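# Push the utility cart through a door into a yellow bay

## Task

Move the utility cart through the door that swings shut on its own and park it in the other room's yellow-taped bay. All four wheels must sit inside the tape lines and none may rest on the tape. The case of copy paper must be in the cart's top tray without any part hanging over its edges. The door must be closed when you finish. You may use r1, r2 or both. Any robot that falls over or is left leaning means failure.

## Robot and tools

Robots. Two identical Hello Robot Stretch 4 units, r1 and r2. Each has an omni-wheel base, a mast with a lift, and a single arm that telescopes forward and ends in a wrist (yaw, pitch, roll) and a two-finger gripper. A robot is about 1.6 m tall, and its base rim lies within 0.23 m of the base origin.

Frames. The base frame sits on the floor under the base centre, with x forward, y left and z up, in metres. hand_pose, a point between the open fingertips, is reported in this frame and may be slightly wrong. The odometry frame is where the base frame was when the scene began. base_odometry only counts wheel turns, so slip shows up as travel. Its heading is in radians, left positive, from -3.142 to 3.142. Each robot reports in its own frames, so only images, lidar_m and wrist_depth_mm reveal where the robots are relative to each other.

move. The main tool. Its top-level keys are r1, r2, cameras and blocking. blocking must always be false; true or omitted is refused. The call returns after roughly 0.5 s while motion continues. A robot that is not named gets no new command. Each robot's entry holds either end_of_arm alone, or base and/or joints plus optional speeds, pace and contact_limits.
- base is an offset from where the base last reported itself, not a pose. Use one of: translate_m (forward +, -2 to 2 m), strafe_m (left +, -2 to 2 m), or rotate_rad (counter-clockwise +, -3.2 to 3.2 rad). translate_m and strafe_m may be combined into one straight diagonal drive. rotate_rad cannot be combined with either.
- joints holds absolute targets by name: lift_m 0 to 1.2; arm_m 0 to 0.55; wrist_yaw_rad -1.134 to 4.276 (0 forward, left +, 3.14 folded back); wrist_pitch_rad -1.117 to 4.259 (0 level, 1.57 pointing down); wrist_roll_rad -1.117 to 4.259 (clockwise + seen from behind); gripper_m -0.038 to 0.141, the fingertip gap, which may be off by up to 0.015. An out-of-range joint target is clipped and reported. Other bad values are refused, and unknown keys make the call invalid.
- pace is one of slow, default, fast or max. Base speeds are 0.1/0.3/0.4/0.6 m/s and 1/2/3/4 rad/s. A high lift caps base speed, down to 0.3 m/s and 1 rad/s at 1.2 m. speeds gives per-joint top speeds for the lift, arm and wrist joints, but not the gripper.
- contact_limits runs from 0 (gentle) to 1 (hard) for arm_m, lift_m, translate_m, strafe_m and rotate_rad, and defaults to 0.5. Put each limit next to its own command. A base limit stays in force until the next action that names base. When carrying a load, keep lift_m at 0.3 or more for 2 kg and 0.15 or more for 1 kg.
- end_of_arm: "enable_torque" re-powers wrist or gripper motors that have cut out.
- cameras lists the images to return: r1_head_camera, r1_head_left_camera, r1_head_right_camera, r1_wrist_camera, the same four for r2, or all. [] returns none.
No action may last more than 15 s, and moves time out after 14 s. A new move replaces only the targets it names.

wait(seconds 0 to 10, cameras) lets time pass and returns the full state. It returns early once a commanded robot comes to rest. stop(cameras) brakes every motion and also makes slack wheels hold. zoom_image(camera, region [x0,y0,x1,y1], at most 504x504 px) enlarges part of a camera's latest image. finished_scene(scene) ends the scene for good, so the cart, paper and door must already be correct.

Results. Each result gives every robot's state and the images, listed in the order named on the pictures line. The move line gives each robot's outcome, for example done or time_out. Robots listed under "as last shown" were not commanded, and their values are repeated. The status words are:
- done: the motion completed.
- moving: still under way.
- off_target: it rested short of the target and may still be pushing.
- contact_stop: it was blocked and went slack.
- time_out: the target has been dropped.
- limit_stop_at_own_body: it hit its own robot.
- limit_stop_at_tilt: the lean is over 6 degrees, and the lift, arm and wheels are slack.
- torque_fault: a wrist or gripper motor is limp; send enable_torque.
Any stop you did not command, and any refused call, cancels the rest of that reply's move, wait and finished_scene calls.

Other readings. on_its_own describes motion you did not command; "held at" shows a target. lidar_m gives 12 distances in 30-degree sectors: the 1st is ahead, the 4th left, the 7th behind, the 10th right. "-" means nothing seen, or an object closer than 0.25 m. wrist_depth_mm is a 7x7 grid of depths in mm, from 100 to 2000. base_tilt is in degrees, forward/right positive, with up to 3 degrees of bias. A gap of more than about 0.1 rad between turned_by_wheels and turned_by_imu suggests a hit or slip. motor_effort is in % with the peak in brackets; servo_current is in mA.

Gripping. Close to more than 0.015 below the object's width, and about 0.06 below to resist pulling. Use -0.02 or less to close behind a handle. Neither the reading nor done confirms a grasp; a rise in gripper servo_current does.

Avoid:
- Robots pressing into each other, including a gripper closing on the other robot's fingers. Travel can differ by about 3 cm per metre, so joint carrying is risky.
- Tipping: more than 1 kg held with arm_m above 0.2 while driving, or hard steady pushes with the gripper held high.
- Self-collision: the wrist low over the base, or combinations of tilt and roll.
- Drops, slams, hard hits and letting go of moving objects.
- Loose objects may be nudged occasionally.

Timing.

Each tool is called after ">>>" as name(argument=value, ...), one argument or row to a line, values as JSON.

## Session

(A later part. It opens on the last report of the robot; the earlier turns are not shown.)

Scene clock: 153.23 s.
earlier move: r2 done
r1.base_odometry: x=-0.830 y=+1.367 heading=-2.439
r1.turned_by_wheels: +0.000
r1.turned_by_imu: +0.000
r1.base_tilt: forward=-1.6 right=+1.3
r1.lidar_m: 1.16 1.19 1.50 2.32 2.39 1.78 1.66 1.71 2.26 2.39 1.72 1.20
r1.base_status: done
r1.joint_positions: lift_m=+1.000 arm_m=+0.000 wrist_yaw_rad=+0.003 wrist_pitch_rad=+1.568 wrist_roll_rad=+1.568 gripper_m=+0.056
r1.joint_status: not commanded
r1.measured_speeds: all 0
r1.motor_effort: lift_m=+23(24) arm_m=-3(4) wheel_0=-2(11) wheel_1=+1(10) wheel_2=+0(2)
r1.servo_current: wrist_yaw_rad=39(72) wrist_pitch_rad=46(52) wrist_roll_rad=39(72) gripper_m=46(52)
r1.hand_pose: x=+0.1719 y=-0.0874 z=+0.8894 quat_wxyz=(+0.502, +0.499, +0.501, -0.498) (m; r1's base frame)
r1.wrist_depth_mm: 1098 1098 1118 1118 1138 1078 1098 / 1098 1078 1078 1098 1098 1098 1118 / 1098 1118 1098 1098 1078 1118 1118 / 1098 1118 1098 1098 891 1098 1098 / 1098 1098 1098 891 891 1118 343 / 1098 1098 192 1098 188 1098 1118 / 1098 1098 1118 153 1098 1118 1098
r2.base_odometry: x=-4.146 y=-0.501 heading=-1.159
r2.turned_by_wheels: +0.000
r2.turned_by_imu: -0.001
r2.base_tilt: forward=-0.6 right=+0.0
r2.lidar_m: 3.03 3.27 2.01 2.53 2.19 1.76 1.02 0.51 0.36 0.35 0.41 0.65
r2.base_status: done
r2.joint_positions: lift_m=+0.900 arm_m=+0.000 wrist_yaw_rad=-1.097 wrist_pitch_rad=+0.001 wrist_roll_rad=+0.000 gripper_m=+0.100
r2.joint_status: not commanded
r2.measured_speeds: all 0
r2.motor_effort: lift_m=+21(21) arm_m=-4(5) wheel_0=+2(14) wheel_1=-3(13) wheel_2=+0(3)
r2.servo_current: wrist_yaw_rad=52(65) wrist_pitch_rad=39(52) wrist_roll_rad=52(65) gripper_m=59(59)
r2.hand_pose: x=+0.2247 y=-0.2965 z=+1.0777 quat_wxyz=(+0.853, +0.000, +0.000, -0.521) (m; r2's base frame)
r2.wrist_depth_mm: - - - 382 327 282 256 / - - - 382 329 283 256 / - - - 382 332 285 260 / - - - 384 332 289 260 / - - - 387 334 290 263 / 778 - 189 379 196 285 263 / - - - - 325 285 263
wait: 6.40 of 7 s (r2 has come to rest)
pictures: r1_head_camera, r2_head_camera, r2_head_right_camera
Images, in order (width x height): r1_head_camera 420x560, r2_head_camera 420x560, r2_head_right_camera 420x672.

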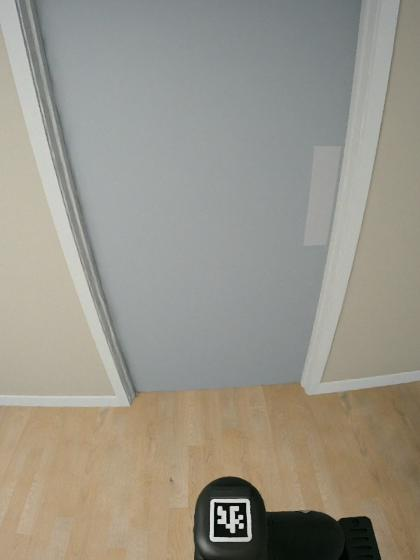

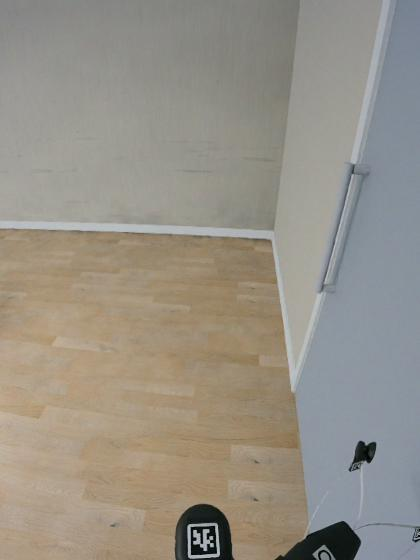

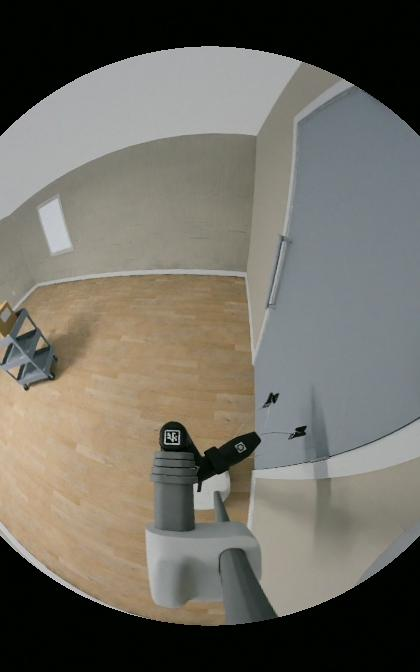

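>>> move(
  blocking=false,
  r2={"base":{"translate_m":0.5,"strafe_m":0.27},"joints":{"arm_m":0.37}},
  cameras=[],
)

>>> wait(
  seconds=4,
  cameras=[],
)

>>> move(
  blocking=false,
  r2={"base":{"rotate_rad":-0.12}},
  cameras=[],
)

>>> wait(
  seconds=2,
  cameras=["r2_wrist_camera","r2_head_right_camera","r2_head_camera"],
)

Scene clock: 170.23 s.
move: r2 moving
r1: as last shown
r1.lidar_m: 1.17 1.19 1.47 2.31 2.39 1.78 1.67 1.71 2.26 2.37 1.71 1.23
r1.motor_effort: lift_m=+23(24) arm_m=-4(4) wheel_0=-1(2) wheel_1=+1(1) wheel_2=+0(0)
r1.servo_current: wrist_yaw_rad=39(65) wrist_pitch_rad=46(46) wrist_roll_rad=46(72) gripper_m=39(46)
r1.wrist_depth_mm: 1118 1098 1138 1098 1098 1098 1098 / 1098 1078 1118 1118 1098 1118 1098 / 1118 1098 1098 1118 1118 1118 1098 / 1098 1098 1118 1118 891 1098 1138 / 1118 1118 1098 904 891 1118 343 / 1098 1098 192 1098 188 1098 1118 / 1098 1098 1098 153 1118 1118 1118
r2.base_odometry: x=-4.118 y=-0.523 heading=-1.159
r2.turned_by_wheels: +0.000
r2.turned_by_imu: +0.001
r2.base_tilt: forward=-0.7 right=+0.1
r2.lidar_m: 2.99 3.28 1.96 2.42 2.25 1.77 1.07 0.51 0.41 0.37 0.45 0.69
r2.base_status: translate_m moving; strafe_m moving
r2.joint_positions: lift_m=+0.900 arm_m=+0.051 wrist_yaw_rad=-1.097 wrist_pitch_rad=+0.001 wrist_roll_rad=+0.000 gripper_m=+0.100
r2.joint_status: arm_m moving
r2.measured_speeds: translate_m=+0.121 strafe_m=+0.066 rotate_rad=-0.001 lift_m=+0.000 arm_m=+0.195 wrist_yaw_rad=+0.000 wrist_pitch_rad=+0.000 wrist_roll_rad=+0.000
r2.motor_effort: lift_m=+21(21) arm_m=+13(13) wheel_0=+4(9) wheel_1=+11(12) wheel_2=-12(14)
r2.servo_current: wrist_yaw_rad=46(52) wrist_pitch_rad=39(46) wrist_roll_rad=52(52) gripper_m=52(52)
r2.hand_pose: x=+0.2752 y=-0.2965 z=+1.0777 quat_wxyz=(+0.853, +0.000, +0.000, -0.522) (m; r2's base frame)
r2.wrist_depth_mm: - - - 397 351 304 277 / 842 - - 394 355 307 277 / 732 - - 399 355 309 276 / 732 - - 404 359 310 281 / - - - 407 362 315 283 / 732 - 188 162 195 306 285 / - - - - 349 315 286
pictures: none
No camera images: "cameras" was empty.

Scene clock: 172.97 s.
earlier move: r2 done
r1.base_odometry: x=-0.830 y=+1.367 heading=-2.439
r1.turned_by_wheels: +0.000
r1.turned_by_imu: +0.000
r1.base_tilt: forward=-1.6 right=+1.3
r1.lidar_m: 1.15 1.19 1.48 2.30 2.39 1.79 1.66 1.69 2.28 2.38 1.69 1.22
r1.base_status: not commanded
r1.joint_positions: lift_m=+1.000 arm_m=+0.000 wrist_yaw_rad=+0.003 wrist_pitch_rad=+1.568 wrist_roll_rad=+1.568 gripper_m=+0.056
r1.joint_status: not commanded
r1.measured_speeds: all 0
r1.motor_effort: lift_m=+23(24) arm_m=-3(4) wheel_0=-2(2) wheel_1=+1(2) wheel_2=+0(0)
r1.servo_current: wrist_yaw_rad=39(78) wrist_pitch_rad=52(52) wrist_roll_rad=46(72) gripper_m=39(46)
r1.hand_pose: x=+0.1719 y=-0.0874 z=+0.8894 quat_wxyz=(+0.502, +0.499, +0.501, -0.498) (m; r1's base frame)
r1.wrist_depth_mm: 1098 1098 1098 1118 1098 1098 1118 / 1098 1118 1118 1098 1118 1078 1138 / 1078 1098 1118 1098 1098 1098 1138 / 1098 1078 1078 1118 904 1118 1118 / 1098 1118 1118 891 904 1078 343 / 1118 1118 191 1118 188 1098 1078 / 1118 1118 1118 154 1098 1098 1118
r2.base_odometry: x=-3.698 y=-0.851 heading=-1.159
r2.turned_by_wheels: +0.000
r2.turned_by_imu: +0.001
r2.base_tilt: forward=-0.7 right=+0.0
r2.lidar_m: 2.55 2.80 1.67 1.58 2.74 2.23 1.87 0.89 0.73 0.70 0.79 1.25
r2.base_status: done
r2.joint_positions: lift_m=+0.900 arm_m=+0.370 wrist_yaw_rad=-1.097 wrist_pitch_rad=+0.001 wrist_roll_rad=+0.000 gripper_m=+0.100
r2.joint_status: all done
r2.measured_speeds: all 0
r2.motor_effort: lift_m=+20(21) arm_m=+7(13) wheel_0=+3(9) wheel_1=+2(12) wheel_2=-5(14)
r2.servo_current: wrist_yaw_rad=46(65) wrist_pitch_rad=46(46) wrist_roll_rad=52(59) gripper_m=46(59)
r2.hand_pose: x=+0.5944 y=-0.2965 z=+1.0777 quat_wxyz=(+0.853, +0.000, +0.000, -0.522) (m; r2's base frame)
r2.wrist_depth_mm: - - - - - - - / 1756 - - - - 564 - / 1756 - - - - 569 - / 1808 - - - - 569 - / 1808 - - - - 569 - / 1808 - 189 - 185 564 - / - - - - - - -
wait: 2.73 of 4 s (r2 has come to rest)
pictures: none
No camera images: "cameras" was empty.

Scene clock: 173.47 s.
move: r2 moving
r1: as last shown
r1.lidar_m: 1.16 1.19 1.50 2.31 2.38 1.78 1.67 1.71 2.27 2.36 1.68 1.22
r1.motor_effort: lift_m=+23(24) arm_m=-4(4) wheel_0=-2(2) wheel_1=+1(1) wheel_2=+0(0)
r1.servo_current: wrist_yaw_rad=59(65) wrist_pitch_rad=46(46) wrist_roll_rad=26(65) gripper_m=33(46)
r1.wrist_depth_mm: 1118 1098 1098 1098 1078 1078 1098 / 1098 1098 1098 1098 1118 1098 1118 / 1098 1078 1098 1118 1118 1118 1118 / 1098 1118 1098 1078 891 1118 1118 / 1118 1118 1098 904 891 1098 343 / 1098 1138 191 1098 188 1118 1118 / 1118 1098 1118 153 1098 1098 1138
r2.base_odometry: x=-3.698 y=-0.851 heading=-1.278
r2.turned_by_wheels: -0.119
r2.turned_by_imu: -0.116
r2.base_tilt: forward=-0.7 right=+0.1
r2.lidar_m: 2.54 2.71 1.81 1.61 3.07 2.29 2.17 1.02 0.74 0.71 0.76 1.00
r2.base_status: rotate_rad moving
r2.joint_positions: lift_m=+0.900 arm_m=+0.370 wrist_yaw_rad=-1.097 wrist_pitch_rad=+0.001 wrist_roll_rad=+0.000 gripper_m=+0.100
r2.joint_status: not commanded
r2.measured_speeds: translate_m=-0.001 strafe_m=+0.000 rotate_rad=-0.032 lift_m=+0.000 arm_m=+0.000 wrist_yaw_rad=+0.000 wrist_pitch_rad=+0.000 wrist_roll_rad=+0.000
r2.motor_effort: lift_m=+20(21) arm_m=+7(8) wheel_0=+5(10) wheel_1=+3(9) wheel_2=+5(9)
r2.servo_current: wrist_yaw_rad=52(52) wrist_pitch_rad=39(46) wrist_roll_rad=46(59) gripper_m=52(52)
r2.hand_pose: x=+0.5944 y=-0.2965 z=+1.0777 quat_wxyz=(+0.853, +0.000, +0.000, -0.522) (m; r2's base frame)
r2.wrist_depth_mm: - - - - - - - / - - - - 544 - - / - - - - 549 - - / - - - - 559 - - / - - - - 549 - - / - - 188 - 187 - - / - - - - - - -
pictures: none
No camera images: "cameras" was empty.

Scene clock: 173.77 s.
earlier move: r2 done
r1.base_odometry: x=-0.830 y=+1.367 heading=-2.439
r1.turned_by_wheels: +0.000
r1.turned_by_imu: +0.000
r1.base_tilt: forward=-1.6 right=+1.2
r1.lidar_m: 1.17 1.21 1.48 2.32 2.38 1.77 1.65 1.71 2.30 2.37 1.73 1.23
r1.base_status: not commanded
r1.joint_positions: lift_m=+1.000 arm_m=+0.000 wrist_yaw_rad=+0.003 wrist_pitch_rad=+1.568 wrist_roll_rad=+1.568 gripper_m=+0.056
r1.joint_status: not commanded
r1.measured_speeds: all 0
r1.motor_effort: lift_m=+23(24) arm_m=-3(4) wheel_0=-1(2) wheel_1=+1(1) wheel_2=+0(0)
r1.servo_current: wrist_yaw_rad=39(65) wrist_pitch_rad=46(46) wrist_roll_rad=52(65) gripper_m=33(46)
r1.hand_pose: x=+0.1719 y=-0.0874 z=+0.8894 quat_wxyz=(+0.502, +0.499, +0.501, -0.498) (m; r1's base frame)
r1.wrist_depth_mm: 1098 1138 1098 1098 1098 1118 1098 / 1118 1118 1118 1098 1118 1098 1098 / 1118 1118 1118 1118 1098 1118 1098 / 1098 1118 1098 1078 904 1118 1098 / 1098 1118 1118 891 904 1098 343 / 1098 1098 191 1118 188 1118 1118 / 1078 1098 1078 153 1118 1118 1118
r2.base_odometry: x=-3.698 y=-0.851 heading=-1.278
r2.turned_by_wheels: +0.000
r2.turned_by_imu: +0.000
r2.base_tilt: forward=-0.7 right=+0.1
r2.lidar_m: 2.56 2.67 1.76 1.59 3.00 2.26 2.18 0.99 0.75 0.70 0.77 1.05
r2.base_status: done
r2.joint_positions: lift_m=+0.900 arm_m=+0.370 wrist_yaw_rad=-1.097 wrist_pitch_rad=+0.001 wrist_roll_rad=+0.000 gripper_m=+0.100
r2.joint_status: not commanded
r2.measured_speeds: all 0
r2.motor_effort: lift_m=+20(21) arm_m=+8(8) wheel_0=+2(10) wheel_1=+4(9) wheel_2=+5(9)
r2.servo_current: wrist_yaw_rad=46(59) wrist_pitch_rad=39(46) wrist_roll_rad=46(59) gripper_m=46(59)
r2.hand_pose: x=+0.5944 y=-0.2965 z=+1.0777 quat_wxyz=(+0.853, +0.000, +0.000, -0.522) (m; r2's base frame)
r2.wrist_depth_mm: - - - - - - - / - - - - 544 - - / - - - - 549 - - / - - - - 559 - - / - - - - 559 - - / - - 188 - 192 - - / - - - - - - -
wait: 0.30 of 2 s (r2 has come to rest)
pictures: r2_head_camera, r2_head_right_camera, r2_wrist_camera
Images, in order (width x height): r2_head_camera 420x560, r2_head_right_camera 420x672, r2_wrist_camera 616x392.

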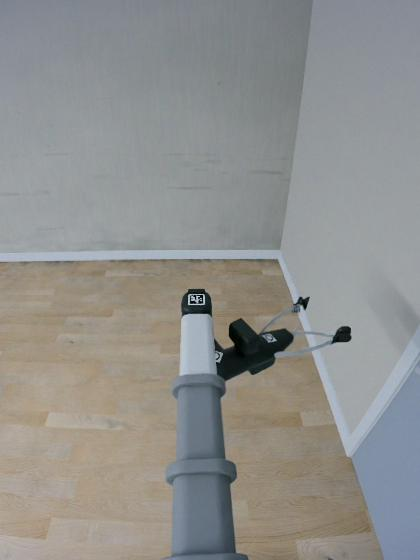

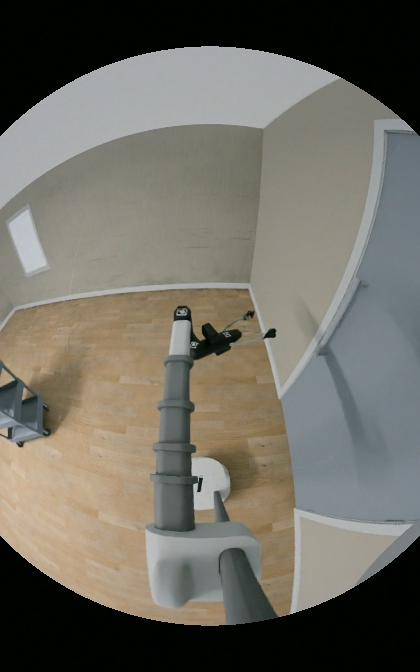

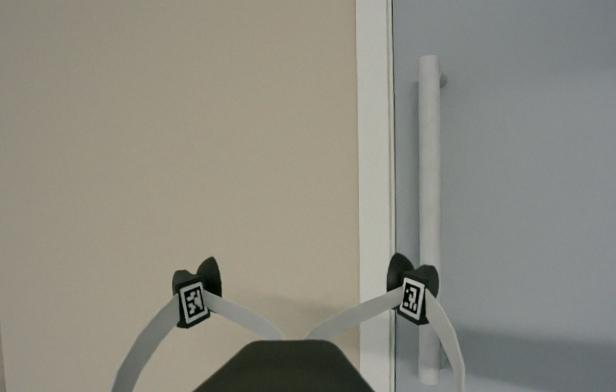

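>>> move(
  blocking=false,
  r2={"base":{"translate_m":-0.11,"strafe_m":-0.145}},
  cameras=[],
)

>>> wait(
  seconds=3,
  cameras=["r2_wrist_camera"],
)

Scene clock: 186.03 s.
move: r2 moving
r1: as last shown
r1.base_tilt: forward=-1.6 right=+1.3
r1.lidar_m: 1.17 1.19 1.48 2.32 2.37 1.77 1.67 1.73 2.26 2.39 1.69 1.22
r1.motor_effort: lift_m=+23(23) arm_m=-4(4) wheel_0=-2(2) wheel_1=+1(1) wheel_2=+0(0)
r1.servo_current: wrist_yaw_rad=39(59) wrist_pitch_rad=39(46) wrist_roll_rad=59(59) gripper_m=39(46)
r1.wrist_depth_mm: 1118 1098 1098 1118 1118 1098 1098 / 1078 1098 1098 1098 1098 1118 1118 / 1098 1098 1098 1098 1098 1078 1098 / 1078 1098 1098 1098 891 1118 1118 / 1118 1098 1118 891 891 1118 343 / 1098 1118 192 1098 188 1118 1138 / 1098 1118 1118 153 1118 1098 1138
r2.base_odometry: x=-3.728 y=-0.840 heading=-1.278
r2.turned_by_wheels: +0.000
r2.turned_by_imu: +0.001
r2.base_tilt: forward=-0.7 right=+0.1
r2.lidar_m: 2.59 2.71 1.81 1.61 3.03 2.25 2.15 0.99 0.73 0.69 0.73 1.03
r2.base_status: translate_m moving; strafe_m moving
r2.joint_positions: lift_m=+0.900 arm_m=+0.370 wrist_yaw_rad=-1.097 wrist_pitch_rad=+0.001 wrist_roll_rad=+0.000 gripper_m=+0.100
r2.joint_status: not commanded
r2.measured_speeds: translate_m=-0.075 strafe_m=-0.097 rotate_rad=+0.002 lift_m=+0.000 arm_m=+0.000 wrist_yaw_rad=+0.000 wrist_pitch_rad=+0.000 wrist_roll_rad=+0.000
r2.motor_effort: lift_m=+21(21) arm_m=+7(8) wheel_0=+9(11) wheel_1=-11(11) wheel_2=+10(11)
r2.servo_current: wrist_yaw_rad=46(72) wrist_pitch_rad=39(46) wrist_roll_rad=52(59) gripper_m=52(59)
r2.hand_pose: x=+0.5944 y=-0.2965 z=+1.0777 quat_wxyz=(+0.853, +0.000, +0.000, -0.522) (m; r2's base frame)
r2.wrist_depth_mm: - - - - - - - / - - - - 535 - - / - - - - 539 - - / - - - - 634 - - / - - - - 640 - - / - - 189 - 193 - - / - - - - - - -
pictures: none
No camera images: "cameras" was empty.

Scene clock: 187.53 s.
earlier move: r2 done
r1.base_odometry: x=-0.830 y=+1.367 heading=-2.439
r1.turned_by_wheels: +0.000
r1.turned_by_imu: +0.000
r1.base_tilt: forward=-1.6 right=+1.3
r1.lidar_m: 1.17 1.20 1.48 2.31 2.37 1.77 1.67 1.71 2.28 2.36 1.69 1.18
r1.base_status: not commanded
r1.joint_positions: lift_m=+1.000 arm_m=+0.000 wrist_yaw_rad=+0.003 wrist_pitch_rad=+1.568 wrist_roll_rad=+1.568 gripper_m=+0.056
r1.joint_status: not commanded
r1.measured_speeds: all 0
r1.motor_effort: lift_m=+23(24) arm_m=-4(4) wheel_0=-1(2) wheel_1=+1(1) wheel_2=+0(0)
r1.servo_current: wrist_yaw_rad=46(72) wrist_pitch_rad=39(52) wrist_roll_rad=39(65) gripper_m=52(52)
r1.hand_pose: x=+0.1719 y=-0.0874 z=+0.8894 quat_wxyz=(+0.502, +0.499, +0.501, -0.498) (m; r1's base frame)
r1.wrist_depth_mm: 1118 1098 1098 1098 1118 1098 1078 / 1098 1098 1098 1138 1078 1098 1118 / 1098 1118 1118 1098 1118 1118 1118 / 1098 1078 1098 1098 904 1118 1118 / 1118 1098 1098 917 891 1098 343 / 1078 1098 192 1118 187 1138 1118 / 1118 1118 1118 153 1098 1098 1118
r2.base_odometry: x=-3.869 y=-0.788 heading=-1.278
r2.turned_by_wheels: +0.000
r2.turned_by_imu: +0.000
r2.base_tilt: forward=-0.7 right=+0.1
r2.lidar_m: 2.50 2.81 1.90 1.74 2.87 2.15 2.07 0.83 0.58 0.54 0.61 0.85
r2.base_status: done
r2.joint_positions: lift_m=+0.900 arm_m=+0.370 wrist_yaw_rad=-1.097 wrist_pitch_rad=+0.001 wrist_roll_rad=+0.000 gripper_m=+0.100
r2.joint_status: not commanded
r2.measured_speeds: all 0
r2.motor_effort: lift_m=+20(21) arm_m=+7(8) wheel_0=+3(11) wheel_1=-3(12) wheel_2=+3(11)
r2.servo_current: wrist_yaw_rad=46(72) wrist_pitch_rad=33(52) wrist_roll_rad=46(59) gripper_m=46(59)
r2.hand_pose: x=+0.5944 y=-0.2965 z=+1.0777 quat_wxyz=(+0.853, +0.000, +0.000, -0.522) (m; r2's base frame)
r2.wrist_depth_mm: - - - 574 - - 399 / - - - 564 - - 404 / - - - 580 - - 399 / - - - 480 - - 399 / - - - 480 - - 402 / - - 188 484 185 - - / - - - - - - -
wait: 1.50 of 3 s (r2 has come to rest)
pictures: r2_wrist_camera
Images, in order (width x height): r2_wrist_camera 616x392.

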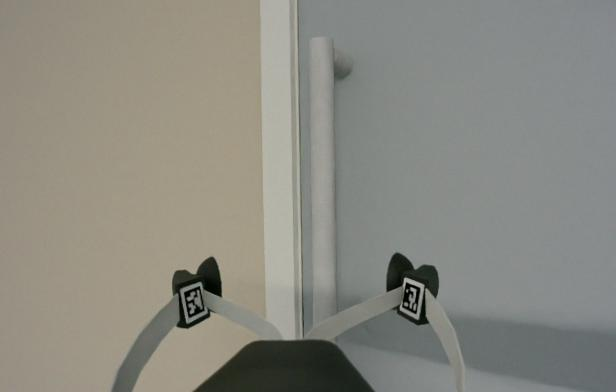

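>>> move(
  blocking=false,
  r2={"base":{"translate_m":0.1,"strafe_m":-0.225},"pace":"slow","contact_limits":{"translate_m":0.15}},
  cameras=[],
)

>>> wait(
  seconds=4,
  cameras=["r2_wrist_camera","r2_head_camera"],
)

Scene clock: 193.47 s.
move: r2 moving
r1: as last shown
r1.lidar_m: 1.17 1.19 1.47 2.33 2.39 1.81 1.67 1.73 2.29 2.37 1.72 1.18
r1.motor_effort: lift_m=+23(23) arm_m=-3(4) wheel_0=-2(2) wheel_1=+1(1) wheel_2=+0(0)
r1.servo_current: wrist_yaw_rad=52(52) wrist_pitch_rad=39(46) wrist_roll_rad=46(59) gripper_m=33(46)
r1.wrist_depth_mm: 1098 1098 1098 1098 1098 1098 1098 / 1078 1118 1098 1118 1118 1138 1118 / 1098 1098 1098 1118 1098 1098 1118 / 1098 1098 1118 1118 904 1098 1098 / 1118 1078 1098 891 891 1118 343 / 1098 1118 192 1098 187 1098 1098 / 1098 1078 1098 154 1138 1098 1098
r2.base_odometry: x=-3.878 y=-0.796 heading=-1.278
r2.turned_by_wheels: +0.000
r2.turned_by_imu: +0.000
r2.base_tilt: forward=-0.6 right=+0.1
r2.lidar_m: 2.47 2.79 1.93 1.77 2.92 2.17 2.08 0.79 0.57 0.55 0.60 0.83
r2.base_status: translate_m moving; strafe_m moving
r2.joint_positions: lift_m=+0.900 arm_m=+0.370 wrist_yaw_rad=-1.097 wrist_pitch_rad=+0.001 wrist_roll_rad=+0.000 gripper_m=+0.100
r2.joint_status: not commanded
r2.measured_speeds: translate_m=+0.021 strafe_m=-0.044 rotate_rad=+0.001 lift_m=+0.000 arm_m=+0.000 wrist_yaw_rad=+0.000 wrist_pitch_rad=+0.000 wrist_roll_rad=+0.000
r2.motor_effort: lift_m=+21(21) arm_m=+7(7) wheel_0=+8(11) wheel_1=-7(9) wheel_2=-7(8)
r2.servo_current: wrist_yaw_rad=39(59) wrist_pitch_rad=46(46) wrist_roll_rad=46(52) gripper_m=52(52)
r2.contact_limits: translate_m 0.15
r2.hand_pose: x=+0.5944 y=-0.2965 z=+1.0777 quat_wxyz=(+0.853, +0.000, +0.000, -0.522) (m; r2's base frame)
r2.wrist_depth_mm: - - - 559 - - 399 / - - - 564 - - 397 / - - - 564 - - 399 / - - - 574 - - 397 / - - - 469 - - 397 / - - 188 469 186 - 402 / - - - - - - -
pictures: none
No camera images: "cameras" was empty.

Scene clock: 196.70 s.
earlier move: r2 done
r1.base_odometry: x=-0.830 y=+1.367 heading=-2.439
r1.turned_by_wheels: +0.000
r1.turned_by_imu: +0.000
r1.base_tilt: forward=-1.6 right=+1.3
r1.lidar_m: 1.17 1.20 1.47 2.33 2.38 1.79 1.67 1.72 2.28 2.38 1.73 1.23
r1.base_status: not commanded
r1.joint_positions: lift_m=+1.000 arm_m=+0.000 wrist_yaw_rad=+0.003 wrist_pitch_rad=+1.568 wrist_roll_rad=+1.568 gripper_m=+0.056
r1.joint_status: not commanded
r1.measured_speeds: all 0
r1.motor_effort: lift_m=+23(24) arm_m=-3(4) wheel_0=-2(2) wheel_1=+1(1) wheel_2=+0(0)
r1.servo_current: wrist_yaw_rad=39(65) wrist_pitch_rad=39(52) wrist_roll_rad=33(72) gripper_m=46(52)
r1.hand_pose: x=+0.1719 y=-0.0874 z=+0.8894 quat_wxyz=(+0.502, +0.499, +0.501, -0.498) (m; r1's base frame)
r1.wrist_depth_mm: 1078 1098 1118 1118 1118 1118 1098 / 1118 1098 1098 1098 1098 1078 1118 / 1098 1098 1118 1098 1118 1118 1138 / 1118 1078 1098 1118 904 1098 1098 / 1118 1078 1118 891 904 1118 343 / 1118 1118 192 1098 187 1078 1118 / 1118 1098 1098 153 1078 1098 1118
r2.base_odometry: x=-4.055 y=-0.948 heading=-1.278
r2.turned_by_wheels: +0.000
r2.turned_by_imu: +0.001
r2.base_tilt: forward=-0.7 right=+0.1
r2.lidar_m: 1.55 2.67 3.75 1.95 3.05 2.29 1.31 0.47 0.35 0.33 0.37 0.54
r2.base_status: done
r2.joint_positions: lift_m=+0.900 arm_m=+0.370 wrist_yaw_rad=-1.097 wrist_pitch_rad=+0.001 wrist_roll_rad=+0.000 gripper_m=+0.100
r2.joint_status: not commanded
r2.measured_speeds: all 0
r2.motor_effort: lift_m=+21(21) arm_m=+7(8) wheel_0=+5(11) wheel_1=-5(9) wheel_2=-5(8)
r2.servo_current: wrist_yaw_rad=46(65) wrist_pitch_rad=39(46) wrist_roll_rad=39(59) gripper_m=59(59)
r2.contact_limits: translate_m 0.15
r2.hand_pose: x=+0.5944 y=-0.2965 z=+1.0777 quat_wxyz=(+0.853, +0.000, +0.000, -0.522) (m; r2's base frame)
r2.wrist_depth_mm: - 439 347 236 274 249 227 / - 442 351 234 278 248 229 / - 436 353 236 282 250 229 / - 445 355 238 281 250 229 / - 442 351 241 285 252 231 / - 445 197 236 195 249 234 / - 424 392 - 278 246 234
wait: 3.23 of 4 s (r2 has come to rest)
pictures: r2_head_camera, r2_wrist_camera
Images, in order (width x height): r2_head_camera 420x560, r2_wrist_camera 616x392.

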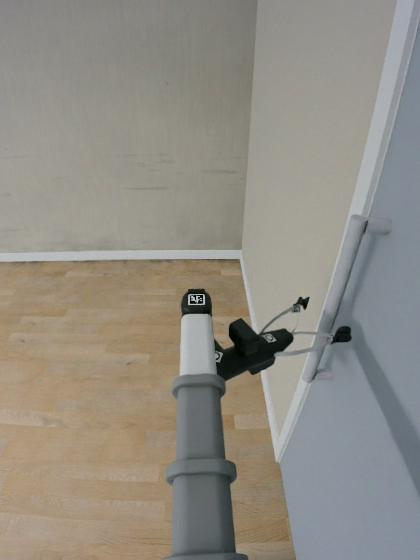

